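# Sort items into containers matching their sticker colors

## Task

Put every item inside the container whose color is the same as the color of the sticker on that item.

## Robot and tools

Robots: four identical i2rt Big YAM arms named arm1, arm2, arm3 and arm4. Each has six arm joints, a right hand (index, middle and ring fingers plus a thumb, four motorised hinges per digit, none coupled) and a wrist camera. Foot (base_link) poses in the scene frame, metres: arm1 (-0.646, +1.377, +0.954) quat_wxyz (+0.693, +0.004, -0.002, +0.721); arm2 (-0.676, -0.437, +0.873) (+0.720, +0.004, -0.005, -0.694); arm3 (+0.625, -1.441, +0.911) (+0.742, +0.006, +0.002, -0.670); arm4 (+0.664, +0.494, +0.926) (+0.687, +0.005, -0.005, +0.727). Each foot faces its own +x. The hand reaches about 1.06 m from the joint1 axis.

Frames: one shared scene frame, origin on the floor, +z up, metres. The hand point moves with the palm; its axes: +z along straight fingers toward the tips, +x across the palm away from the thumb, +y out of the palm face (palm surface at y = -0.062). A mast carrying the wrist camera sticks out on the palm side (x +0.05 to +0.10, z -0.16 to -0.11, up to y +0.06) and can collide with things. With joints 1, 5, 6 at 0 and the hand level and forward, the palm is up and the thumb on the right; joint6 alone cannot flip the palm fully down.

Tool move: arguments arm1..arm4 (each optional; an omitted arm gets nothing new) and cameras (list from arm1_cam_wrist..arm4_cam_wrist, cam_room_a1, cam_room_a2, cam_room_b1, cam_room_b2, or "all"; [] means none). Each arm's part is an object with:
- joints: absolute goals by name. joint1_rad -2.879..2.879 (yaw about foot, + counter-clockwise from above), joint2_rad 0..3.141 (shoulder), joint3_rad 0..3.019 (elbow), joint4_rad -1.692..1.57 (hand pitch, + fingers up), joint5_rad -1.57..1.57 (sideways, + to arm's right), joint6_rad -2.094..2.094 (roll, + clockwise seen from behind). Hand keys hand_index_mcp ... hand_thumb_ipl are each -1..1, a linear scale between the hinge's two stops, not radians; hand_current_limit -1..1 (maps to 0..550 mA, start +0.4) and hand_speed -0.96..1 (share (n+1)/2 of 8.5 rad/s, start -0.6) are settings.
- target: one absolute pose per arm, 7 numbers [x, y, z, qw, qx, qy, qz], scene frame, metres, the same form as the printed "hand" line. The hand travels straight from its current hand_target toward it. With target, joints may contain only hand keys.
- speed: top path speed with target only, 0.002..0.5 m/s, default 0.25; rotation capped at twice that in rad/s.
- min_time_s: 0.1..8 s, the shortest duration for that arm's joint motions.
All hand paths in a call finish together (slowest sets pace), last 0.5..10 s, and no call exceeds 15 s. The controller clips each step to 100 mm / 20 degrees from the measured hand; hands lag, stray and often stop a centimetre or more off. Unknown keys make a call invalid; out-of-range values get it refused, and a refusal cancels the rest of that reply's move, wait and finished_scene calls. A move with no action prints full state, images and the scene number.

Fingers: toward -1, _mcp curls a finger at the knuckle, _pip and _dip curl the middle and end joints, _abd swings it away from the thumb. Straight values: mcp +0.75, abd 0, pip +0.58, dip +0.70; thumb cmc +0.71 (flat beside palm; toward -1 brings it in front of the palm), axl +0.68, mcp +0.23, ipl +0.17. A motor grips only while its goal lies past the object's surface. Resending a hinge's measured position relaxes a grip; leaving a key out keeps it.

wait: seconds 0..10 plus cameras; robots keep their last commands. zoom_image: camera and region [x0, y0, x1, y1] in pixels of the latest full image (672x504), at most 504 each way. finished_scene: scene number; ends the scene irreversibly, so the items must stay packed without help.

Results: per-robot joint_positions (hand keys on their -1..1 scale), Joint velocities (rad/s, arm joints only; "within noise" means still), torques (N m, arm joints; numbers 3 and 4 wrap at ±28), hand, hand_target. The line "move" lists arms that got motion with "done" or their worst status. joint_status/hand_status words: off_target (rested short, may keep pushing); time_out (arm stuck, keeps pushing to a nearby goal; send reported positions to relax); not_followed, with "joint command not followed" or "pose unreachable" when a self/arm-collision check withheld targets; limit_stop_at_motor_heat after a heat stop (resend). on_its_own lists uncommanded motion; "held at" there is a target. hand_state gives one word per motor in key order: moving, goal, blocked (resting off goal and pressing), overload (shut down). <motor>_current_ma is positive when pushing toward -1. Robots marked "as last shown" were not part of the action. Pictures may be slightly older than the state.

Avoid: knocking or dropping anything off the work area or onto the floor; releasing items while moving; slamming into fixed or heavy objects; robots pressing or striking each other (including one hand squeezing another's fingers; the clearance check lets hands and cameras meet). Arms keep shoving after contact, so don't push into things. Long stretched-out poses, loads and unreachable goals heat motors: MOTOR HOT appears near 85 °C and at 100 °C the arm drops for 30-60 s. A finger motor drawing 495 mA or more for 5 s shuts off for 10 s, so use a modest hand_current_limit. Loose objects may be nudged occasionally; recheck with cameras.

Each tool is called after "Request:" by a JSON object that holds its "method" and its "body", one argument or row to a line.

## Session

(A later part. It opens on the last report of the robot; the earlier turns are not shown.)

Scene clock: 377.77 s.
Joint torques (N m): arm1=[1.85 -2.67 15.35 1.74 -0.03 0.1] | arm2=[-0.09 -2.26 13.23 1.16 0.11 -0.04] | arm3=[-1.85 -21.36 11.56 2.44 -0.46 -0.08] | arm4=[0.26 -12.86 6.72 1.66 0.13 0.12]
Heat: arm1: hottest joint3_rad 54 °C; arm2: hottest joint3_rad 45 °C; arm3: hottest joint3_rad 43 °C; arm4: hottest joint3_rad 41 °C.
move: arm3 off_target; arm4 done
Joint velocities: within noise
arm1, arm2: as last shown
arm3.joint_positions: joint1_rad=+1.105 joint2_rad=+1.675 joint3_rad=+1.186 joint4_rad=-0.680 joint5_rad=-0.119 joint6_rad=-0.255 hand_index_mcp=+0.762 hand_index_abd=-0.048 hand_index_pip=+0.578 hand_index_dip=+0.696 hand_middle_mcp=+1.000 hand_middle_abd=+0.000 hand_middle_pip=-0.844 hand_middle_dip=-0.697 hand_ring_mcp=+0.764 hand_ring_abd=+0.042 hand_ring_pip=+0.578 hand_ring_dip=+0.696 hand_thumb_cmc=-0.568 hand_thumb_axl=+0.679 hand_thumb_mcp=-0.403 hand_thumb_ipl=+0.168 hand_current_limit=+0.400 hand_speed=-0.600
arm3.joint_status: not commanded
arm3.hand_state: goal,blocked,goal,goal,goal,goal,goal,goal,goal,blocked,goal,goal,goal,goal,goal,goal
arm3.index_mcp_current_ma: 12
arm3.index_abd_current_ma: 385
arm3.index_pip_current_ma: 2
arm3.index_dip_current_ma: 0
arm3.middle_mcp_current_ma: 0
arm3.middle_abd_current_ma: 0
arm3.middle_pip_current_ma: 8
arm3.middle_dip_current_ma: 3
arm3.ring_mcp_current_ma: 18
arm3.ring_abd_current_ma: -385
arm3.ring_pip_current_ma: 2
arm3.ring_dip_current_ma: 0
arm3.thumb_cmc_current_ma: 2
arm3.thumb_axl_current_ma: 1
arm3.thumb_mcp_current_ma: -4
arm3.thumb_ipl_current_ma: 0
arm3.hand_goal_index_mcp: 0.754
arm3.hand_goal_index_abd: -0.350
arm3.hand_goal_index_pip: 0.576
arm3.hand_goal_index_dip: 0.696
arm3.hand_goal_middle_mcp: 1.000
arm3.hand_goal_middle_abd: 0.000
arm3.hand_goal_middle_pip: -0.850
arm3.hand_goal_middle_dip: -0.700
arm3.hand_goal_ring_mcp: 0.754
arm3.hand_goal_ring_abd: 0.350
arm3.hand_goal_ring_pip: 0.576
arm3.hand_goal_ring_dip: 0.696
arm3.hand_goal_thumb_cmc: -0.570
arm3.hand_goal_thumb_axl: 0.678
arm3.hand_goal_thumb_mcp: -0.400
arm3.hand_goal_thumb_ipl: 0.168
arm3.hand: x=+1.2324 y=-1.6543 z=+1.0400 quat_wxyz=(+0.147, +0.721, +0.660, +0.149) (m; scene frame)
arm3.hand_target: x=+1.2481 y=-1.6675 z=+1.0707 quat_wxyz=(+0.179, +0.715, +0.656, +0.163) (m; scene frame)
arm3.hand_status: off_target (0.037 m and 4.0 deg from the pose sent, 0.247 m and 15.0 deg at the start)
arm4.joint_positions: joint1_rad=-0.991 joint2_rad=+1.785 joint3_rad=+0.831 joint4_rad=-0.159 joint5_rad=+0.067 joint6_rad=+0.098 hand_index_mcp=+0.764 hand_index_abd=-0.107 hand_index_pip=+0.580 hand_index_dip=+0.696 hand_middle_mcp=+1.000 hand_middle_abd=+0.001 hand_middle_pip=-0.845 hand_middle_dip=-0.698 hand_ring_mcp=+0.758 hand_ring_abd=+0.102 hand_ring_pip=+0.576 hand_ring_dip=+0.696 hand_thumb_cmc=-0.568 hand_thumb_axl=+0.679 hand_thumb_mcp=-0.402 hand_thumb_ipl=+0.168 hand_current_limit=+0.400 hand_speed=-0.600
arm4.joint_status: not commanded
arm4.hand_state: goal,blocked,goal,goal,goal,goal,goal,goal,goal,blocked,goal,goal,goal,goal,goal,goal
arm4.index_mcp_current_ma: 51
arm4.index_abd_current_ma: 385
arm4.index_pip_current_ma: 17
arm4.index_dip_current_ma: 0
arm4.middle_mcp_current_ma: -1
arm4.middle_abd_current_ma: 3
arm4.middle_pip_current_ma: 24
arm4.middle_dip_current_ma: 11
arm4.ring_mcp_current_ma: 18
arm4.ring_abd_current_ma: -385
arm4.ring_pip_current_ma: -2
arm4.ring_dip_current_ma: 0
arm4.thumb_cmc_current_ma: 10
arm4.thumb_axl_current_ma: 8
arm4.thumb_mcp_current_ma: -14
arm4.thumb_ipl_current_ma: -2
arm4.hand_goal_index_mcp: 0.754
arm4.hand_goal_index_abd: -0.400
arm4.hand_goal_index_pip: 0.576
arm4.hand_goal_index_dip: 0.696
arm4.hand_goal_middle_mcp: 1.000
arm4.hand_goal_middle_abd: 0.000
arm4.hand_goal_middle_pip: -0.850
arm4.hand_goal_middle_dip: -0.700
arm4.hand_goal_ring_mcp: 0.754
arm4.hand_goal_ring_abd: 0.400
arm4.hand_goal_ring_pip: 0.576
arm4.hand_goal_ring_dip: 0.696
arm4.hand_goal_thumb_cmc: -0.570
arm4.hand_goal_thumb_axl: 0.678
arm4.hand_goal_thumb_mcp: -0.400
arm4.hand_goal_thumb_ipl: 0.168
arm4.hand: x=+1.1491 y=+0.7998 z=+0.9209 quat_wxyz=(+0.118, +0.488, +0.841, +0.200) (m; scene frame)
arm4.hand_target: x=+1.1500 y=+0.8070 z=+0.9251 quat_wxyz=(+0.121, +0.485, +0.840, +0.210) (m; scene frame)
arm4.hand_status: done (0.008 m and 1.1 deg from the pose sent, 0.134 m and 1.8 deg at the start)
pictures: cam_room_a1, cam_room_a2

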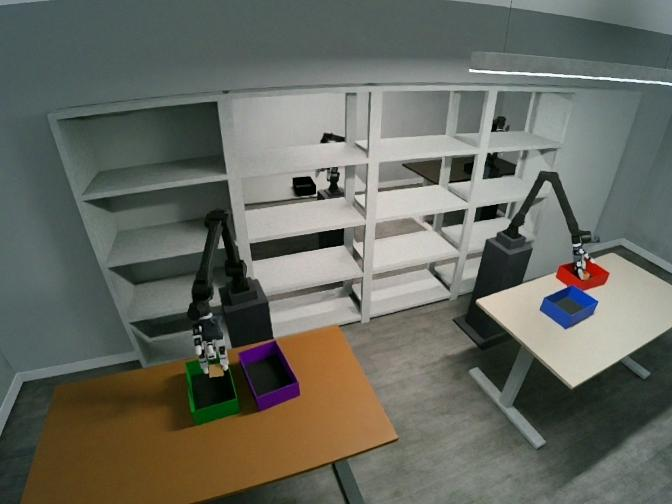

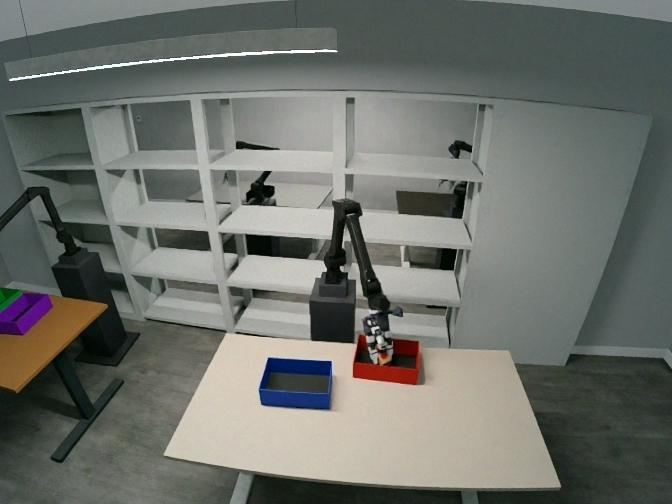

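Request:
{"method": "move", "body": {
  "arm4": {"target": [1.150, 0.812, 0.905, 0.1210, 0.4852, 0.8404, 0.2095], "speed": 0.06},
  "arm3": {"target": [1.247, -1.682, 0.925, 0.1784, 0.7154, 0.6556, 0.1635], "speed": 0.12},
  "cameras": ["cam_room_a1", "cam_room_a2"]
}}

Request:
{"method": "zoom_image", "body": {
  "camera": "cam_room_a1",
  "region": [150, 290, 300, 440]
}}

Request:
{"method": "zoom_image", "body": {
  "camera": "cam_room_a2",
  "region": [330, 290, 450, 410]
}}

Scene clock: 400.07 s.
Joint torques (N m): arm1=[1.85 -2.9 15.39 1.62 -0.02 0.09] | arm2=[0.03 -2.67 13.12 1.14 0.1 -0.05] | arm3=[-1.73 -22.01 6.67 2.62 -0.48 -0.07] | arm4=[0.97 -12.34 6.61 1.69 0.2 0.15]
Heat: arm1: hottest joint3_rad 55 °C; arm2: hottest joint3_rad 45 °C; arm3: hottest joint3_rad 42 °C; arm4: hottest joint3_rad 39 °C.
move: arm3 done; arm4 done
Joint velocities: within noise
arm1, arm2: as last shown
arm3.joint_positions: joint1_rad=+1.073 joint2_rad=+1.893 joint3_rad=+1.115 joint4_rad=-0.328 joint5_rad=-0.134 joint6_rad=-0.283 hand_index_mcp=+0.762 hand_index_abd=-0.048 hand_index_pip=+0.578 hand_index_dip=+0.696 hand_middle_mcp=+1.000 hand_middle_abd=+0.000 hand_middle_pip=-0.844 hand_middle_dip=-0.697 hand_ring_mcp=+0.764 hand_ring_abd=+0.042 hand_ring_pip=+0.578 hand_ring_dip=+0.696 hand_thumb_cmc=-0.568 hand_thumb_axl=+0.679 hand_thumb_mcp=-0.403 hand_thumb_ipl=+0.168 hand_current_limit=+0.400 hand_speed=-0.600
arm3.joint_status: not commanded
arm3.hand_state: goal,blocked,goal,goal,goal,goal,goal,goal,goal,blocked,goal,goal,goal,goal,goal,goal
arm3.index_mcp_current_ma: 12
arm3.index_abd_current_ma: 385
arm3.index_pip_current_ma: 2
arm3.index_dip_current_ma: 0
arm3.middle_mcp_current_ma: 0
arm3.middle_abd_current_ma: 0
arm3.middle_pip_current_ma: 8
arm3.middle_dip_current_ma: 3
arm3.ring_mcp_current_ma: 18
arm3.ring_abd_current_ma: -385
arm3.ring_pip_current_ma: 2
arm3.ring_dip_current_ma: 0
arm3.thumb_cmc_current_ma: 2
arm3.thumb_axl_current_ma: 1
arm3.thumb_mcp_current_ma: -4
arm3.thumb_ipl_current_ma: 0
arm3.hand_goal_index_mcp: 0.754
arm3.hand_goal_index_abd: -0.350
arm3.hand_goal_index_pip: 0.576
arm3.hand_goal_index_dip: 0.696
arm3.hand_goal_middle_mcp: 1.000
arm3.hand_goal_middle_abd: 0.000
arm3.hand_goal_middle_pip: -0.850
arm3.hand_goal_middle_dip: -0.700
arm3.hand_goal_ring_mcp: 0.754
arm3.hand_goal_ring_abd: 0.350
arm3.hand_goal_ring_pip: 0.576
arm3.hand_goal_ring_dip: 0.696
arm3.hand_goal_thumb_cmc: -0.570
arm3.hand_goal_thumb_axl: 0.678
arm3.hand_goal_thumb_mcp: -0.400
arm3.hand_goal_thumb_ipl: 0.168
arm3.hand: x=+1.2496 y=-1.6766 z=+0.9315 quat_wxyz=(+0.176, +0.715, +0.656, +0.164) (m; scene frame)
arm3.hand_target: x=+1.2470 y=-1.6819 z=+0.9252 quat_wxyz=(+0.178, +0.715, +0.656, +0.164) (m; scene frame)
arm3.hand_status: done (0.009 m and 0.3 deg from the pose sent, 0.119 m and 4.0 deg at the start)
arm4.joint_positions: joint1_rad=-0.987 joint2_rad=+1.831 joint3_rad=+0.831 joint4_rad=-0.106 joint5_rad=+0.069 joint6_rad=+0.102 hand_index_mcp=+0.764 hand_index_abd=-0.107 hand_index_pip=+0.580 hand_index_dip=+0.696 hand_middle_mcp=+1.000 hand_middle_abd=+0.001 hand_middle_pip=-0.845 hand_middle_dip=-0.698 hand_ring_mcp=+0.758 hand_ring_abd=+0.102 hand_ring_pip=+0.576 hand_ring_dip=+0.696 hand_thumb_cmc=-0.568 hand_thumb_axl=+0.679 hand_thumb_mcp=-0.402 hand_thumb_ipl=+0.168 hand_current_limit=+0.400 hand_speed=-0.600
arm4.joint_status: not commanded
arm4.hand_state: goal,blocked,goal,goal,goal,goal,goal,goal,goal,blocked,goal,goal,goal,goal,goal,goal
arm4.index_mcp_current_ma: 51
arm4.index_abd_current_ma: 385
arm4.index_pip_current_ma: 17
arm4.index_dip_current_ma: 0
arm4.middle_mcp_current_ma: -1
arm4.middle_abd_current_ma: 3
arm4.middle_pip_current_ma: 24
arm4.middle_dip_current_ma: 11
arm4.ring_mcp_current_ma: 18
arm4.ring_abd_current_ma: -385
arm4.ring_pip_current_ma: -2
arm4.ring_dip_current_ma: 0
arm4.thumb_cmc_current_ma: 10
arm4.thumb_axl_current_ma: 8
arm4.thumb_mcp_current_ma: -14
arm4.thumb_ipl_current_ma: -2
arm4.hand_goal_index_mcp: 0.754
arm4.hand_goal_index_abd: -0.400
arm4.hand_goal_index_pip: 0.576
arm4.hand_goal_index_dip: 0.696
arm4.hand_goal_middle_mcp: 1.000
arm4.hand_goal_middle_abd: 0.000
arm4.hand_goal_middle_pip: -0.850
arm4.hand_goal_middle_dip: -0.700
arm4.hand_goal_ring_mcp: 0.754
arm4.hand_goal_ring_abd: 0.400
arm4.hand_goal_ring_pip: 0.576
arm4.hand_goal_ring_dip: 0.696
arm4.hand_goal_thumb_cmc: -0.570
arm4.hand_goal_thumb_axl: 0.678
arm4.hand_goal_thumb_mcp: -0.400
arm4.hand_goal_thumb_ipl: 0.168
arm4.hand: x=+1.1505 y=+0.8029 z=+0.9053 quat_wxyz=(+0.119, +0.488, +0.841, +0.203) (m; scene frame)
arm4.hand_target: x=+1.1499 y=+0.8120 z=+0.9052 quat_wxyz=(+0.121, +0.485, +0.840, +0.210) (m; scene frame)
arm4.hand_status: done (0.009 m and 0.8 deg from the pose sent, 0.020 m and 1.2 deg at the start)
pictures: cam_room_a1, cam_room_a2

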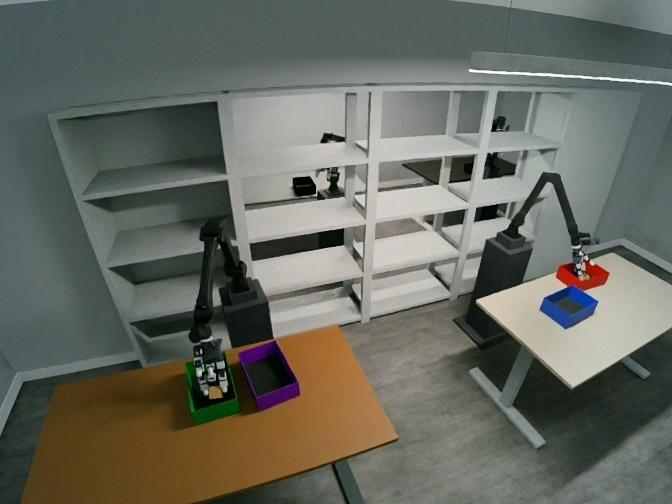

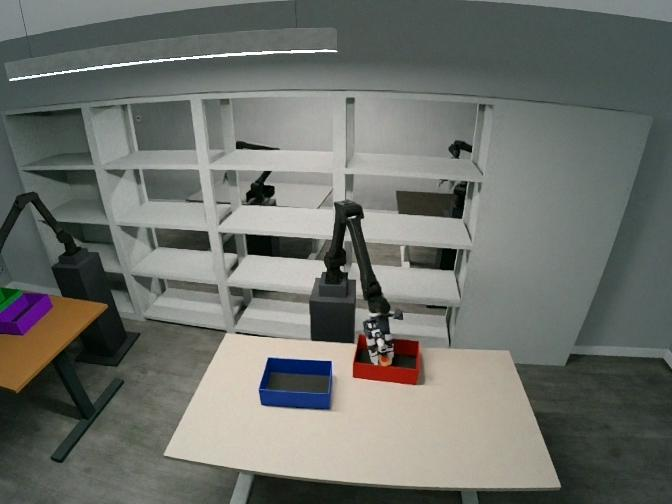

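Scaled by 3.360 from the camera's 672x504 image, which has a finer 960x720 frame.

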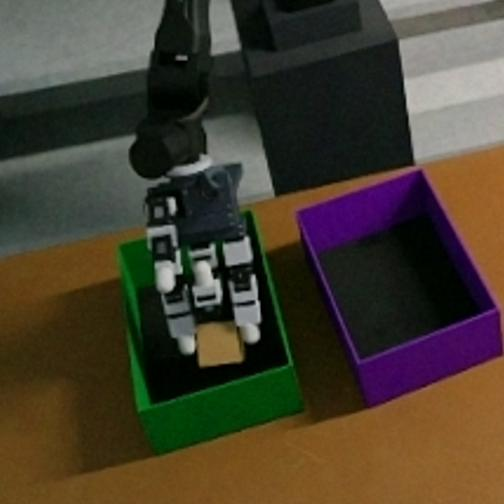

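Scaled by 4.200 from the camera's 672x504 image, which has a finer 960x720 frame.

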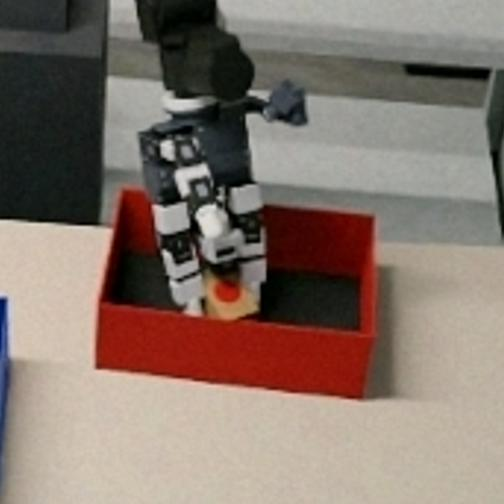

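Request:
{"method": "move", "body": {
  "arm4": {"target": [1.148, 0.812, 0.893, 0.1210, 0.4852, 0.8404, 0.2095], "speed": 0.05},
  "arm3": {"target": [1.245, -1.680, 0.893, 0.1784, 0.7154, 0.6556, 0.1635], "speed": 0.06},
  "cameras": ["cam_room_a1", "cam_room_a2"]
}}

Request:
{"method": "zoom_image", "body": {
  "camera": "cam_room_a1",
  "region": [150, 290, 300, 440]
}}

Request:
{"method": "zoom_image", "body": {
  "camera": "cam_room_a2",
  "region": [330, 290, 450, 410]
}}

Scene clock: 406.40 s.
Joint torques (N m): arm1=[1.67 -2.73 15.34 1.74 0 0.1] | arm2=[-0.15 -2.26 13.16 1.2 0.1 -0.05] | arm3=[-1.61 -21.42 6.15 2.61 -0.42 -0.06] | arm4=[0.85 -12.28 5.82 1.7 0.19 0.15]
Heat: arm1: hottest joint3_rad 55 °C; arm2: hottest joint3_rad 45 °C; arm3: hottest joint3_rad 42 °C; arm4: hottest joint3_rad 38 °C.
move: arm3 off_target; arm4 done
Joint velocities: within noise
arm1, arm2: as last shown
arm3.joint_positions: joint1_rad=+1.072 joint2_rad=+1.943 joint3_rad=+1.097 joint4_rad=-0.248 joint5_rad=-0.135 joint6_rad=-0.283 hand_index_mcp=+0.757 hand_index_abd=-0.048 hand_index_pip=+0.577 hand_index_dip=+0.696 hand_middle_mcp=+1.000 hand_middle_abd=+0.000 hand_middle_pip=-0.844 hand_middle_dip=-0.697 hand_ring_mcp=+0.760 hand_ring_abd=+0.042 hand_ring_pip=+0.577 hand_ring_dip=+0.696 hand_thumb_cmc=-0.568 hand_thumb_axl=+0.679 hand_thumb_mcp=-0.403 hand_thumb_ipl=+0.168 hand_current_limit=+0.400 hand_speed=-0.600
arm3.joint_status: not commanded
arm3.hand_state: goal,blocked,goal,goal,goal,goal,goal,goal,goal,blocked,goal,goal,goal,goal,goal,goal
arm3.index_mcp_current_ma: 3
arm3.index_abd_current_ma: 385
arm3.index_pip_current_ma: 1
arm3.index_dip_current_ma: 0
arm3.middle_mcp_current_ma: 0
arm3.middle_abd_current_ma: 0
arm3.middle_pip_current_ma: 8
arm3.middle_dip_current_ma: 3
arm3.ring_mcp_current_ma: 9
arm3.ring_abd_current_ma: -385
arm3.ring_pip_current_ma: 1
arm3.ring_dip_current_ma: 0
arm3.thumb_cmc_current_ma: 2
arm3.thumb_axl_current_ma: 1
arm3.thumb_mcp_current_ma: -4
arm3.thumb_ipl_current_ma: 0
arm3.hand_goal_index_mcp: 0.754
arm3.hand_goal_index_abd: -0.350
arm3.hand_goal_index_pip: 0.576
arm3.hand_goal_index_dip: 0.696
arm3.hand_goal_middle_mcp: 1.000
arm3.hand_goal_middle_abd: 0.000
arm3.hand_goal_middle_pip: -0.850
arm3.hand_goal_middle_dip: -0.700
arm3.hand_goal_ring_mcp: 0.754
arm3.hand_goal_ring_abd: 0.350
arm3.hand_goal_ring_pip: 0.576
arm3.hand_goal_ring_dip: 0.696
arm3.hand_goal_thumb_cmc: -0.570
arm3.hand_goal_thumb_axl: 0.678
arm3.hand_goal_thumb_mcp: -0.400
arm3.hand_goal_thumb_ipl: 0.168
arm3.hand: x=+1.2498 y=-1.6765 z=+0.9063 quat_wxyz=(+0.182, +0.714, +0.656, +0.166) (m; scene frame)
arm3.hand_target: x=+1.2447 y=-1.6799 z=+0.8931 quat_wxyz=(+0.178, +0.715, +0.656, +0.163) (m; scene frame)
arm3.hand_status: off_target (0.015 m and 0.5 deg from the pose sent, 0.039 m and 0.3 deg at the start)
arm4.joint_positions: joint1_rad=-0.985 joint2_rad=+1.860 joint3_rad=+0.831 joint4_rad=-0.071 joint5_rad=+0.070 joint6_rad=+0.104 hand_index_mcp=+0.764 hand_index_abd=-0.107 hand_index_pip=+0.580 hand_index_dip=+0.696 hand_middle_mcp=+1.000 hand_middle_abd=+0.001 hand_middle_pip=-0.845 hand_middle_dip=-0.698 hand_ring_mcp=+0.758 hand_ring_abd=+0.102 hand_ring_pip=+0.576 hand_ring_dip=+0.696 hand_thumb_cmc=-0.568 hand_thumb_axl=+0.679 hand_thumb_mcp=-0.402 hand_thumb_ipl=+0.168 hand_current_limit=+0.400 hand_speed=-0.600
arm4.joint_status: not commanded
arm4.hand_state: goal,blocked,goal,goal,goal,goal,goal,goal,goal,blocked,goal,goal,goal,goal,goal,goal
arm4.index_mcp_current_ma: 51
arm4.index_abd_current_ma: 385
arm4.index_pip_current_ma: 17
arm4.index_dip_current_ma: 0
arm4.middle_mcp_current_ma: -1
arm4.middle_abd_current_ma: 3
arm4.middle_pip_current_ma: 24
arm4.middle_dip_current_ma: 11
arm4.ring_mcp_current_ma: 18
arm4.ring_abd_current_ma: -385
arm4.ring_pip_current_ma: -2
arm4.ring_dip_current_ma: 0
arm4.thumb_cmc_current_ma: 10
arm4.thumb_axl_current_ma: 8
arm4.thumb_mcp_current_ma: -14
arm4.thumb_ipl_current_ma: -2
arm4.hand_goal_index_mcp: 0.754
arm4.hand_goal_index_abd: -0.400
arm4.hand_goal_index_pip: 0.576
arm4.hand_goal_index_dip: 0.696
arm4.hand_goal_middle_mcp: 1.000
arm4.hand_goal_middle_abd: 0.000
arm4.hand_goal_middle_pip: -0.850
arm4.hand_goal_middle_dip: -0.700
arm4.hand_goal_ring_mcp: 0.754
arm4.hand_goal_ring_abd: 0.400
arm4.hand_goal_ring_pip: 0.576
arm4.hand_goal_ring_dip: 0.696
arm4.hand_goal_thumb_cmc: -0.570
arm4.hand_goal_thumb_axl: 0.678
arm4.hand_goal_thumb_mcp: -0.400
arm4.hand_goal_thumb_ipl: 0.168
arm4.hand: x=+1.1512 y=+0.8048 z=+0.8955 quat_wxyz=(+0.121, +0.488, +0.840, +0.206) (m; scene frame)
arm4.hand_target: x=+1.1480 y=+0.8119 z=+0.8930 quat_wxyz=(+0.121, +0.485, +0.840, +0.209) (m; scene frame)
arm4.hand_status: done (0.008 m and 0.5 deg from the pose sent, 0.015 m and 0.8 deg at the start)
pictures: cam_room_a1, cam_room_a2

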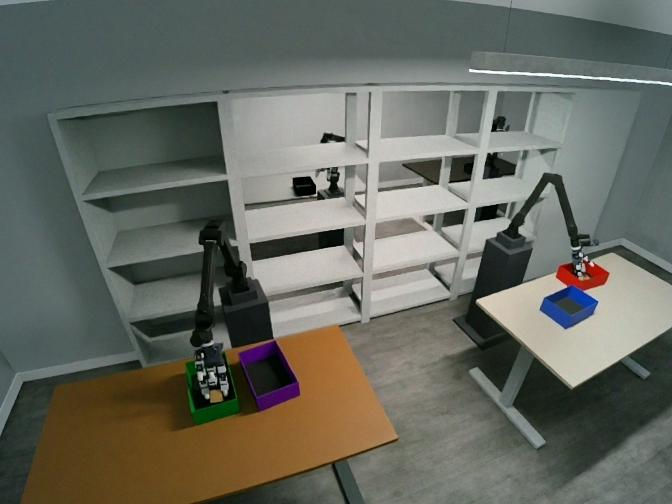

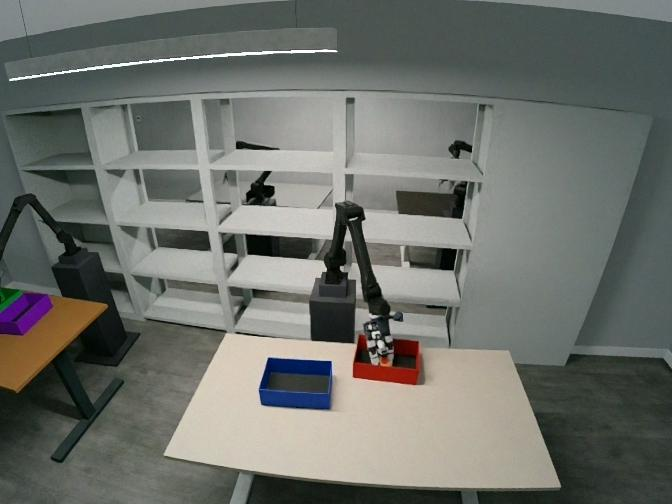

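Scaled by 3.360 from the camera's 672x504 image, which has a finer 960x720 frame.

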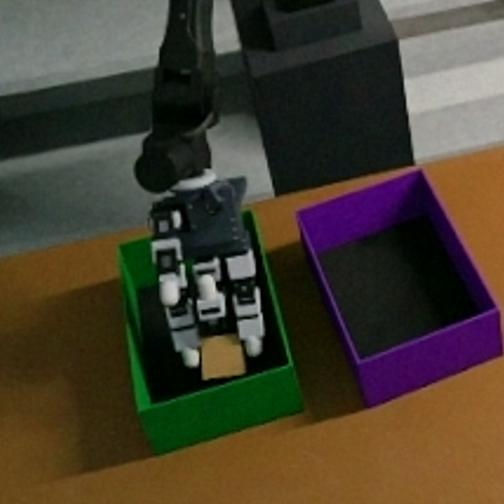

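Scaled by 4.200 from the camera's 672x504 image, which has a finer 960x720 frame.

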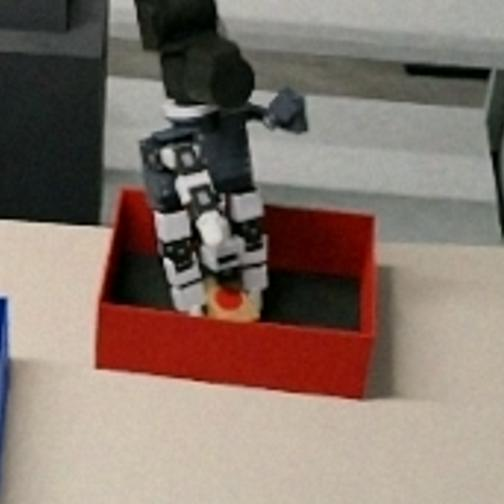

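Request:
{"method": "move", "body": {
  "arm4": {"target": [1.148, 0.812, 0.882, 0.1210, 0.4852, 0.8404, 0.2095], "speed": 0.05},
  "arm3": {"target": [1.247, -1.681, 0.890, 0.1784, 0.7154, 0.6556, 0.1635], "speed": 0.05}
}}

Scene clock: 411.10 s.
Joint torques (N m): arm1=[2.14 -2.78 15.36 1.7 -0.02 0.1] | arm2=[-0.21 -2.55 13.18 1.14 0.1 -0.06] | arm3=[-1.67 -20.72 6.57 2.58 -0.42 -0.07] | arm4=[0.97 -12.81 5.48 1.73 0.2 0.15]
Heat: arm1: hottest joint3_rad 55 °C; arm2: hottest joint3_rad 45 °C; arm3: hottest joint3_rad 41 °C; arm4: hottest joint3_rad 38 °C.
move: arm3 off_target; arm4 done
Joint velocities: within noise
arm1, arm2: as last shown
arm3.joint_positions: joint1_rad=+1.072 joint2_rad=+1.945 joint3_rad=+1.097 joint4_rad=-0.244 joint5_rad=-0.135 joint6_rad=-0.283 hand_index_mcp=+0.757 hand_index_abd=-0.048 hand_index_pip=+0.577 hand_index_dip=+0.696 hand_middle_mcp=+1.000 hand_middle_abd=+0.000 hand_middle_pip=-0.844 hand_middle_dip=-0.697 hand_ring_mcp=+0.760 hand_ring_abd=+0.042 hand_ring_pip=+0.577 hand_ring_dip=+0.696 hand_thumb_cmc=-0.568 hand_thumb_axl=+0.679 hand_thumb_mcp=-0.403 hand_thumb_ipl=+0.168 hand_current_limit=+0.400 hand_speed=-0.600
arm3.joint_status: not commanded
arm3.hand_state: goal,blocked,goal,goal,goal,goal,goal,goal,goal,blocked,goal,goal,goal,goal,goal,goal
arm3.index_mcp_current_ma: 3
arm3.index_abd_current_ma: 385
arm3.index_pip_current_ma: 1
arm3.index_dip_current_ma: 0
arm3.middle_mcp_current_ma: 0
arm3.middle_abd_current_ma: 0
arm3.middle_pip_current_ma: 8
arm3.middle_dip_current_ma: 3
arm3.ring_mcp_current_ma: 9
arm3.ring_abd_current_ma: -385
arm3.ring_pip_current_ma: 1
arm3.ring_dip_current_ma: 0
arm3.thumb_cmc_current_ma: 2
arm3.thumb_axl_current_ma: 1
arm3.thumb_mcp_current_ma: -4
arm3.thumb_ipl_current_ma: 0
arm3.hand_goal_index_mcp: 0.754
arm3.hand_goal_index_abd: -0.350
arm3.hand_goal_index_pip: 0.576
arm3.hand_goal_index_dip: 0.696
arm3.hand_goal_middle_mcp: 1.000
arm3.hand_goal_middle_abd: 0.000
arm3.hand_goal_middle_pip: -0.850
arm3.hand_goal_middle_dip: -0.700
arm3.hand_goal_ring_mcp: 0.754
arm3.hand_goal_ring_abd: 0.350
arm3.hand_goal_ring_pip: 0.576
arm3.hand_goal_ring_dip: 0.696
arm3.hand_goal_thumb_cmc: -0.570
arm3.hand_goal_thumb_axl: 0.678
arm3.hand_goal_thumb_mcp: -0.400
arm3.hand_goal_thumb_ipl: 0.168
arm3.hand: x=+1.2503 y=-1.6766 z=+0.9061 quat_wxyz=(+0.183, +0.713, +0.656, +0.167) (m; scene frame)
arm3.hand_target: x=+1.2466 y=-1.6808 z=+0.8903 quat_wxyz=(+0.178, +0.715, +0.656, +0.163) (m; scene frame)
arm3.hand_status: off_target (0.017 m and 0.7 deg from the pose sent, 0.017 m and 0.5 deg at the start)
arm4.joint_positions: joint1_rad=-0.985 joint2_rad=+1.889 joint3_rad=+0.831 joint4_rad=-0.040 joint5_rad=+0.071 joint6_rad=+0.104 hand_index_mcp=+0.764 hand_index_abd=-0.107 hand_index_pip=+0.580 hand_index_dip=+0.696 hand_middle_mcp=+1.000 hand_middle_abd=+0.001 hand_middle_pip=-0.845 hand_middle_dip=-0.698 hand_ring_mcp=+0.758 hand_ring_abd=+0.102 hand_ring_pip=+0.576 hand_ring_dip=+0.696 hand_thumb_cmc=-0.568 hand_thumb_axl=+0.679 hand_thumb_mcp=-0.402 hand_thumb_ipl=+0.168 hand_current_limit=+0.400 hand_speed=-0.600
arm4.joint_status: not commanded
arm4.hand_state: goal,blocked,goal,goal,goal,goal,goal,goal,goal,blocked,goal,goal,goal,goal,goal,goal
arm4.index_mcp_current_ma: 51
arm4.index_abd_current_ma: 385
arm4.index_pip_current_ma: 17
arm4.index_dip_current_ma: 0
arm4.middle_mcp_current_ma: -1
arm4.middle_abd_current_ma: 3
arm4.middle_pip_current_ma: 24
arm4.middle_dip_current_ma: 11
arm4.ring_mcp_current_ma: 18
arm4.ring_abd_current_ma: -385
arm4.ring_pip_current_ma: -2
arm4.ring_dip_current_ma: 0
arm4.thumb_cmc_current_ma: 10
arm4.thumb_axl_current_ma: 8
arm4.thumb_mcp_current_ma: -14
arm4.thumb_ipl_current_ma: -2
arm4.hand_goal_index_mcp: 0.754
arm4.hand_goal_index_abd: -0.400
arm4.hand_goal_index_pip: 0.576
arm4.hand_goal_index_dip: 0.696
arm4.hand_goal_middle_mcp: 1.000
arm4.hand_goal_middle_abd: 0.000
arm4.hand_goal_middle_pip: -0.850
arm4.hand_goal_middle_dip: -0.700
arm4.hand_goal_ring_mcp: 0.754
arm4.hand_goal_ring_abd: 0.400
arm4.hand_goal_ring_pip: 0.576
arm4.hand_goal_ring_dip: 0.696
arm4.hand_goal_thumb_cmc: -0.570
arm4.hand_goal_thumb_axl: 0.678
arm4.hand_goal_thumb_mcp: -0.400
arm4.hand_goal_thumb_ipl: 0.168
arm4.hand: x=+1.1518 y=+0.8053 z=+0.8851 quat_wxyz=(+0.121, +0.488, +0.840, +0.207) (m; scene frame)
arm4.hand_target: x=+1.1480 y=+0.8119 z=+0.8820 quat_wxyz=(+0.121, +0.485, +0.840, +0.209) (m; scene frame)
arm4.hand_status: done (0.008 m and 0.4 deg from the pose sent, 0.016 m and 0.5 deg at the start)
pictures: none

Request:
{"method": "move", "body": {
  "arm4": {"target": [1.148, 0.812, 0.870, 0.1210, 0.4852, 0.8404, 0.2095], "speed": 0.05},
  "arm3": {"joints": {"hand_index_abd": 0.08, "hand_ring_abd": -0.08}},
  "cameras": ["cam_room_a2"]
}}

Request:
{"method": "zoom_image", "body": {
  "camera": "cam_room_a2",
  "region": [330, 290, 450, 410]
}}

Scene clock: 417.83 s.
Joint torques (N m): arm1=[1.79 -2.49 15.32 1.65 -0.01 0.11] | arm2=[-0.15 -2.32 13.22 1.14 0.1 -0.05] | arm3=[-1.67 -20.78 6.56 2.58 -0.41 -0.06] | arm4=[0.79 -11.87 5.37 1.69 0.13 0.14]
Heat: arm1: hottest joint3_rad 55 °C; arm2: hottest joint3_rad 45 °C; arm3: hottest joint3_rad 41 °C; arm4: hottest joint3_rad 37 °C.
move: arm3 done; arm4 off_target
Joint velocities: within noise
arm1, arm2: as last shown
arm3.joint_positions: joint1_rad=+1.072 joint2_rad=+1.945 joint3_rad=+1.097 joint4_rad=-0.244 joint5_rad=-0.135 joint6_rad=-0.283 hand_index_mcp=+0.757 hand_index_abd=+0.077 hand_index_pip=+0.577 hand_index_dip=+0.696 hand_middle_mcp=+1.000 hand_middle_abd=+0.000 hand_middle_pip=-0.844 hand_middle_dip=-0.697 hand_ring_mcp=+0.760 hand_ring_abd=-0.076 hand_ring_pip=+0.577 hand_ring_dip=+0.696 hand_thumb_cmc=-0.568 hand_thumb_axl=+0.679 hand_thumb_mcp=-0.403 hand_thumb_ipl=+0.168 hand_current_limit=+0.400 hand_speed=-0.600
arm3.joint_status: all done
arm3.hand_state: goal,goal,goal,goal,goal,goal,goal,goal,goal,goal,goal,goal,goal,goal,goal,goal
arm3.index_mcp_current_ma: 3
arm3.index_abd_current_ma: -3
arm3.index_pip_current_ma: 1
arm3.index_dip_current_ma: 0
arm3.middle_mcp_current_ma: 0
arm3.middle_abd_current_ma: 0
arm3.middle_pip_current_ma: 8
arm3.middle_dip_current_ma: 3
arm3.ring_mcp_current_ma: 9
arm3.ring_abd_current_ma: 4
arm3.ring_pip_current_ma: 1
arm3.ring_dip_current_ma: 0
arm3.thumb_cmc_current_ma: 2
arm3.thumb_axl_current_ma: 1
arm3.thumb_mcp_current_ma: -4
arm3.thumb_ipl_current_ma: 0
arm3.hand_goal_index_mcp: 0.754
arm3.hand_goal_index_abd: 0.080
arm3.hand_goal_index_pip: 0.576
arm3.hand_goal_index_dip: 0.696
arm3.hand_goal_middle_mcp: 1.000
arm3.hand_goal_middle_abd: 0.000
arm3.hand_goal_middle_pip: -0.850
arm3.hand_goal_middle_dip: -0.700
arm3.hand_goal_ring_mcp: 0.754
arm3.hand_goal_ring_abd: -0.080
arm3.hand_goal_ring_pip: 0.576
arm3.hand_goal_ring_dip: 0.696
arm3.hand_goal_thumb_cmc: -0.570
arm3.hand_goal_thumb_axl: 0.678
arm3.hand_goal_thumb_mcp: -0.400
arm3.hand_goal_thumb_ipl: 0.168
arm3.hand: x=+1.2502 y=-1.6766 z=+0.9056 quat_wxyz=(+0.182, +0.713, +0.656, +0.167) (m; scene frame)
arm3.hand_target: x=+1.2465 y=-1.6808 z=+0.8902 quat_wxyz=(+0.178, +0.715, +0.656, +0.163) (m; scene frame)
arm3.hand_status: not commanded
arm4.joint_positions: joint1_rad=-0.984 joint2_rad=+1.911 joint3_rad=+0.831 joint4_rad=-0.008 joint5_rad=+0.072 joint6_rad=+0.104 hand_index_mcp=+0.761 hand_index_abd=-0.107 hand_index_pip=+0.579 hand_index_dip=+0.696 hand_middle_mcp=+1.000 hand_middle_abd=+0.001 hand_middle_pip=-0.845 hand_middle_dip=-0.698 hand_ring_mcp=+0.756 hand_ring_abd=+0.102 hand_ring_pip=+0.575 hand_ring_dip=+0.696 hand_thumb_cmc=-0.568 hand_thumb_axl=+0.679 hand_thumb_mcp=-0.402 hand_thumb_ipl=+0.168 hand_current_limit=+0.400 hand_speed=-0.600
arm4.joint_status: not commanded
arm4.hand_state: goal,blocked,goal,goal,goal,goal,goal,goal,goal,blocked,goal,goal,goal,goal,goal,goal
arm4.index_mcp_current_ma: 38
arm4.index_abd_current_ma: 385
arm4.index_pip_current_ma: 16
arm4.index_dip_current_ma: 0
arm4.middle_mcp_current_ma: -1
arm4.middle_abd_current_ma: 3
arm4.middle_pip_current_ma: 24
arm4.middle_dip_current_ma: 11
arm4.ring_mcp_current_ma: 9
arm4.ring_abd_current_ma: -385
arm4.ring_pip_current_ma: -2
arm4.ring_dip_current_ma: 0
arm4.thumb_cmc_current_ma: 10
arm4.thumb_axl_current_ma: 8
arm4.thumb_mcp_current_ma: -14
arm4.thumb_ipl_current_ma: -2
arm4.hand_goal_index_mcp: 0.754
arm4.hand_goal_index_abd: -0.400
arm4.hand_goal_index_pip: 0.576
arm4.hand_goal_index_dip: 0.696
arm4.hand_goal_middle_mcp: 1.000
arm4.hand_goal_middle_abd: 0.000
arm4.hand_goal_middle_pip: -0.850
arm4.hand_goal_middle_dip: -0.700
arm4.hand_goal_ring_mcp: 0.754
arm4.hand_goal_ring_abd: 0.400
arm4.hand_goal_ring_pip: 0.576
arm4.hand_goal_ring_dip: 0.696
arm4.hand_goal_thumb_cmc: -0.570
arm4.hand_goal_thumb_axl: 0.678
arm4.hand_goal_thumb_mcp: -0.400
arm4.hand_goal_thumb_ipl: 0.168
arm4.hand: x=+1.1531 y=+0.8067 z=+0.8790 quat_wxyz=(+0.124, +0.487, +0.838, +0.211) (m; scene frame)
arm4.hand_target: x=+1.1478 y=+0.8118 z=+0.8701 quat_wxyz=(+0.121, +0.485, +0.840, +0.209) (m; scene frame)
arm4.hand_status: off_target (0.012 m and 0.5 deg from the pose sent, 0.017 m and 0.4 deg at the start)
pictures: cam_room_a2

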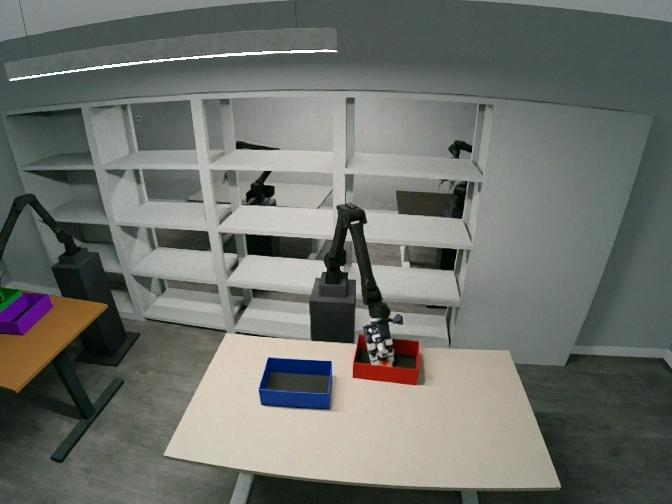

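Scaled by 4.200 from the camera's 672x504 image, which has a finer 960x720 frame.

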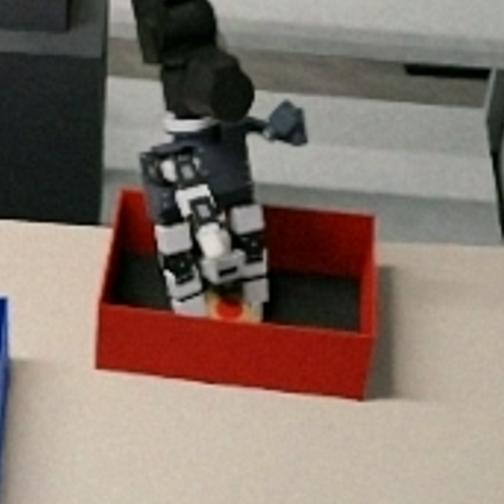

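Request:
{"method": "move", "body": {
  "arm4": {"joints": {"hand_index_abd": 0.02, "hand_ring_abd": -0.02}},
  "arm3": {"target": [1.247, -1.681, 1.09, 0.1784, 0.7154, 0.6556, 0.1635], "speed": 0.15},
  "cameras": ["cam_room_a1"]
}}

Request:
{"method": "move", "body": {
  "arm4": {"target": [1.148, 0.812, 1.07, 0.1210, 0.4852, 0.8404, 0.2095], "speed": 0.15},
  "cameras": ["cam_room_a1", "cam_room_a2"]
}}

Request:
{"method": "zoom_image", "body": {
  "camera": "cam_room_a1",
  "region": [150, 290, 300, 440]
}}

Request:
{"method": "zoom_image", "body": {
  "camera": "cam_room_a2",
  "region": [330, 290, 450, 410]
}}

Scene clock: 426.93 s.
Joint torques (N m): arm1=[2.02 -2.67 15.35 1.66 -0.01 0.11] | arm2=[-0.09 -2.55 13.2 1.14 0.09 -0.05] | arm3=[-1.26 -19.84 11.82 1.1 -0.31 -0.03] | arm4=[0.67 -12.22 5.3 1.59 0.14 0.15]
Heat: arm1: hottest joint3_rad 56 °C; arm2: hottest joint3_rad 46 °C; arm3: hottest joint3_rad 40 °C; arm4: hottest joint3_rad 36 °C.
move: arm3 off_target; arm4 done
Joint velocities: within noise
arm1, arm2: as last shown
arm3.joint_positions: joint1_rad=+1.072 joint2_rad=+1.647 joint3_rad=+1.227 joint4_rad=-0.702 joint5_rad=-0.135 joint6_rad=-0.283 hand_index_mcp=+0.757 hand_index_abd=+0.077 hand_index_pip=+0.577 hand_index_dip=+0.696 hand_middle_mcp=+1.000 hand_middle_abd=+0.000 hand_middle_pip=-0.844 hand_middle_dip=-0.697 hand_ring_mcp=+0.760 hand_ring_abd=-0.076 hand_ring_pip=+0.577 hand_ring_dip=+0.696 hand_thumb_cmc=-0.568 hand_thumb_axl=+0.679 hand_thumb_mcp=-0.403 hand_thumb_ipl=+0.168 hand_current_limit=+0.400 hand_speed=-0.600
arm3.joint_status: not commanded
arm3.hand_state: goal,goal,goal,goal,goal,goal,goal,goal,goal,goal,goal,goal,goal,goal,goal,goal
arm3.index_mcp_current_ma: 3
arm3.index_abd_current_ma: -3
arm3.index_pip_current_ma: 1
arm3.index_dip_current_ma: 0
arm3.middle_mcp_current_ma: 0
arm3.middle_abd_current_ma: 0
arm3.middle_pip_current_ma: 8
arm3.middle_dip_current_ma: 3
arm3.ring_mcp_current_ma: 9
arm3.ring_abd_current_ma: 4
arm3.ring_pip_current_ma: 1
arm3.ring_dip_current_ma: 0
arm3.thumb_cmc_current_ma: 2
arm3.thumb_axl_current_ma: 1
arm3.thumb_mcp_current_ma: -4
arm3.thumb_ipl_current_ma: 0
arm3.hand_goal_index_mcp: 0.754
arm3.hand_goal_index_abd: 0.080
arm3.hand_goal_index_pip: 0.576
arm3.hand_goal_index_dip: 0.696
arm3.hand_goal_middle_mcp: 1.000
arm3.hand_goal_middle_abd: 0.000
arm3.hand_goal_middle_pip: -0.850
arm3.hand_goal_middle_dip: -0.700
arm3.hand_goal_ring_mcp: 0.754
arm3.hand_goal_ring_abd: -0.080
arm3.hand_goal_ring_pip: 0.576
arm3.hand_goal_ring_dip: 0.696
arm3.hand_goal_thumb_cmc: -0.570
arm3.hand_goal_thumb_axl: 0.678
arm3.hand_goal_thumb_mcp: -0.400
arm3.hand_goal_thumb_ipl: 0.168
arm3.hand: x=+1.2360 y=-1.6731 z=+1.0757 quat_wxyz=(+0.169, +0.717, +0.657, +0.161) (m; scene frame)
arm3.hand_target: x=+1.2463 y=-1.6808 z=+1.0901 quat_wxyz=(+0.179, +0.715, +0.655, +0.164) (m; scene frame)
arm3.hand_status: off_target (0.020 m and 1.1 deg from the pose sent, 0.184 m and 0.6 deg at the start)
arm4.joint_positions: joint1_rad=-0.983 joint2_rad=+1.911 joint3_rad=+0.831 joint4_rad=-0.005 joint5_rad=+0.072 joint6_rad=+0.104 hand_index_mcp=+0.757 hand_index_abd=+0.011 hand_index_pip=+0.578 hand_index_dip=+0.696 hand_middle_mcp=+1.000 hand_middle_abd=+0.001 hand_middle_pip=-0.845 hand_middle_dip=-0.698 hand_ring_mcp=+0.756 hand_ring_abd=-0.010 hand_ring_pip=+0.575 hand_ring_dip=+0.696 hand_thumb_cmc=-0.568 hand_thumb_axl=+0.679 hand_thumb_mcp=-0.402 hand_thumb_ipl=+0.168 hand_current_limit=+0.400 hand_speed=-0.600
arm4.joint_status: all done
arm4.hand_state: goal,goal,goal,goal,goal,goal,goal,goal,goal,goal,goal,goal,goal,goal,goal,goal
arm4.index_mcp_current_ma: 14
arm4.index_abd_current_ma: -39
arm4.index_pip_current_ma: 8
arm4.index_dip_current_ma: 1
arm4.middle_mcp_current_ma: -1
arm4.middle_abd_current_ma: 3
arm4.middle_pip_current_ma: 24
arm4.middle_dip_current_ma: 11
arm4.ring_mcp_current_ma: 9
arm4.ring_abd_current_ma: 42
arm4.ring_pip_current_ma: -2
arm4.ring_dip_current_ma: 0
arm4.thumb_cmc_current_ma: 10
arm4.thumb_axl_current_ma: 8
arm4.thumb_mcp_current_ma: -14
arm4.thumb_ipl_current_ma: -2
arm4.hand_goal_index_mcp: 0.754
arm4.hand_goal_index_abd: 0.020
arm4.hand_goal_index_pip: 0.576
arm4.hand_goal_index_dip: 0.696
arm4.hand_goal_middle_mcp: 1.000
arm4.hand_goal_middle_abd: 0.000
arm4.hand_goal_middle_pip: -0.850
arm4.hand_goal_middle_dip: -0.700
arm4.hand_goal_ring_mcp: 0.754
arm4.hand_goal_ring_abd: -0.020
arm4.hand_goal_ring_pip: 0.576
arm4.hand_goal_ring_dip: 0.696
arm4.hand_goal_thumb_cmc: -0.570
arm4.hand_goal_thumb_axl: 0.678
arm4.hand_goal_thumb_mcp: -0.400
arm4.hand_goal_thumb_ipl: 0.168
arm4.hand: x=+1.1532 y=+0.8073 z=+0.8793 quat_wxyz=(+0.124, +0.487, +0.838, +0.212) (m; scene frame)
arm4.hand_target: x=+1.1479 y=+0.8118 z=+0.8702 quat_wxyz=(+0.121, +0.485, +0.840, +0.209) (m; scene frame)
arm4.hand_status: not commanded
pictures: cam_room_a1

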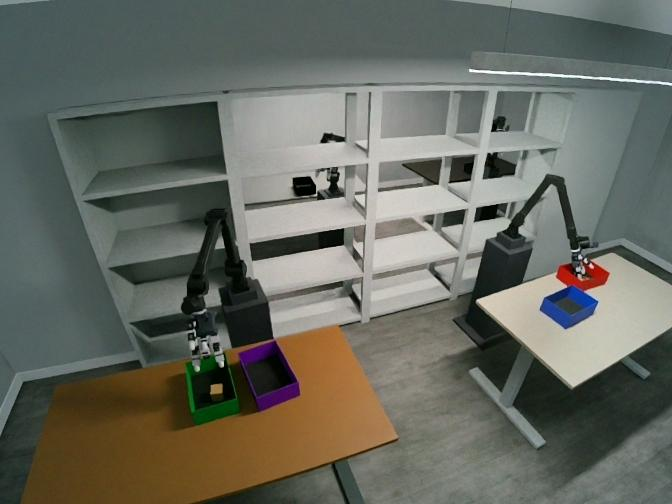

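Scene clock: 428.93 s.
Joint torques (N m): arm1=[1.79 -2.9 15.34 1.63 -0.02 0.1] | arm2=[0.09 -2.49 13.24 1.17 0.1 -0.05] | arm3=[-1.32 -19.84 11.82 1.1 -0.31 -0.02] | arm4=[0.97 -11.22 12.05 0.76 0.18 0.16]
Heat: arm1: hottest joint3_rad 56 °C; arm2: hottest joint3_rad 46 °C; arm3: hottest joint3_rad 40 °C; arm4: hottest joint3_rad 36 °C.
move: arm4 off_target
Joint velocities: within noise
arm1, arm2, arm3: as last shown
arm4.joint_positions: joint1_rad=-0.979 joint2_rad=+1.500 joint3_rad=+0.935 joint4_rad=-0.557 joint5_rad=+0.073 joint6_rad=+0.109 hand_index_mcp=+0.755 hand_index_abd=+0.017 hand_index_pip=+0.576 hand_index_dip=+0.696 hand_middle_mcp=+1.000 hand_middle_abd=+0.001 hand_middle_pip=-0.845 hand_middle_dip=-0.698 hand_ring_mcp=+0.755 hand_ring_abd=-0.017 hand_ring_pip=+0.575 hand_ring_dip=+0.696 hand_thumb_cmc=-0.568 hand_thumb_axl=+0.679 hand_thumb_mcp=-0.402 hand_thumb_ipl=+0.168 hand_current_limit=+0.400 hand_speed=-0.600
arm4.joint_status: not commanded
arm4.hand_state: goal,goal,goal,goal,goal,goal,goal,goal,goal,goal,goal,goal,goal,goal,goal,goal
arm4.index_mcp_current_ma: 7
arm4.index_abd_current_ma: -13
arm4.index_pip_current_ma: 2
arm4.index_dip_current_ma: 1
arm4.middle_mcp_current_ma: -1
arm4.middle_abd_current_ma: 3
arm4.middle_pip_current_ma: 24
arm4.middle_dip_current_ma: 11
arm4.ring_mcp_current_ma: 7
arm4.ring_abd_current_ma: 12
arm4.ring_pip_current_ma: -5
arm4.ring_dip_current_ma: 0
arm4.thumb_cmc_current_ma: 10
arm4.thumb_axl_current_ma: 8
arm4.thumb_mcp_current_ma: -14
arm4.thumb_ipl_current_ma: -2
arm4.hand_goal_index_mcp: 0.754
arm4.hand_goal_index_abd: 0.020
arm4.hand_goal_index_pip: 0.576
arm4.hand_goal_index_dip: 0.696
arm4.hand_goal_middle_mcp: 1.000
arm4.hand_goal_middle_abd: 0.000
arm4.hand_goal_middle_pip: -0.850
arm4.hand_goal_middle_dip: -0.700
arm4.hand_goal_ring_mcp: 0.754
arm4.hand_goal_ring_abd: -0.020
arm4.hand_goal_ring_pip: 0.576
arm4.hand_goal_ring_dip: 0.696
arm4.hand_goal_thumb_cmc: -0.570
arm4.hand_goal_thumb_axl: 0.678
arm4.hand_goal_thumb_mcp: -0.400
arm4.hand_goal_thumb_ipl: 0.168
arm4.hand: x=+1.1418 y=+0.7980 z=+1.0532 quat_wxyz=(+0.117, +0.488, +0.842, +0.196) (m; scene frame)
arm4.hand_target: x=+1.1474 y=+0.8116 z=+1.0702 quat_wxyz=(+0.121, +0.485, +0.840, +0.210) (m; scene frame)
arm4.hand_status: off_target (0.023 m and 1.7 deg from the pose sent, 0.191 m and 0.5 deg at the start)
pictures: cam_room_a1, cam_room_a2

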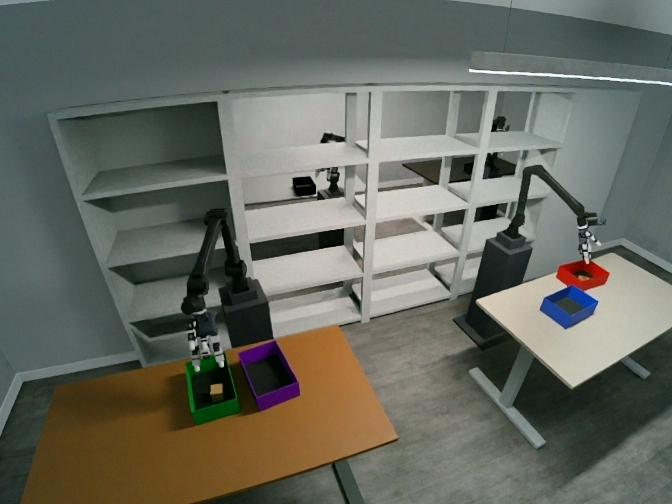

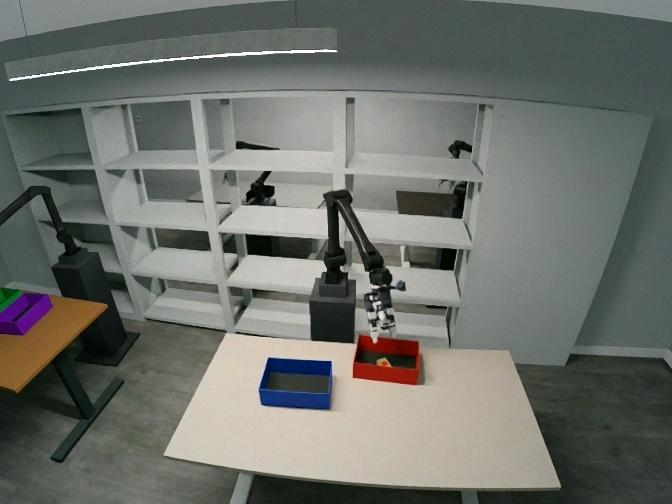

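Scaled by 3.360 from the camera's 672x504 image, which has a finer 960x720 frame.

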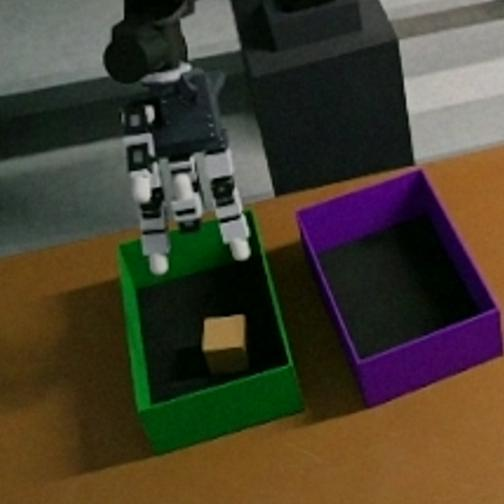

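Scaled by 4.200 from the camera's 672x504 image, which has a finer 960x720 frame.

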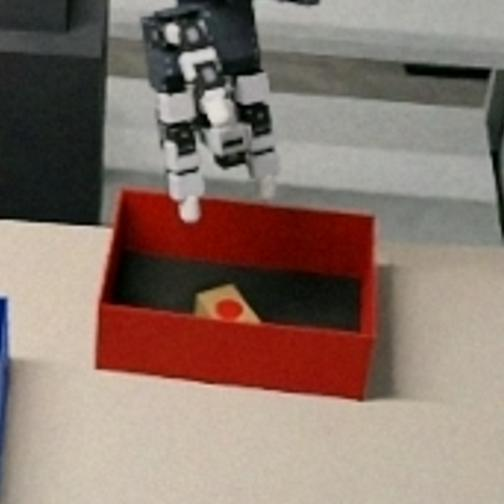

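Request:
{"method": "finished_scene", "body": {
  "scene": 3
}}

The scene is finished: the task was done.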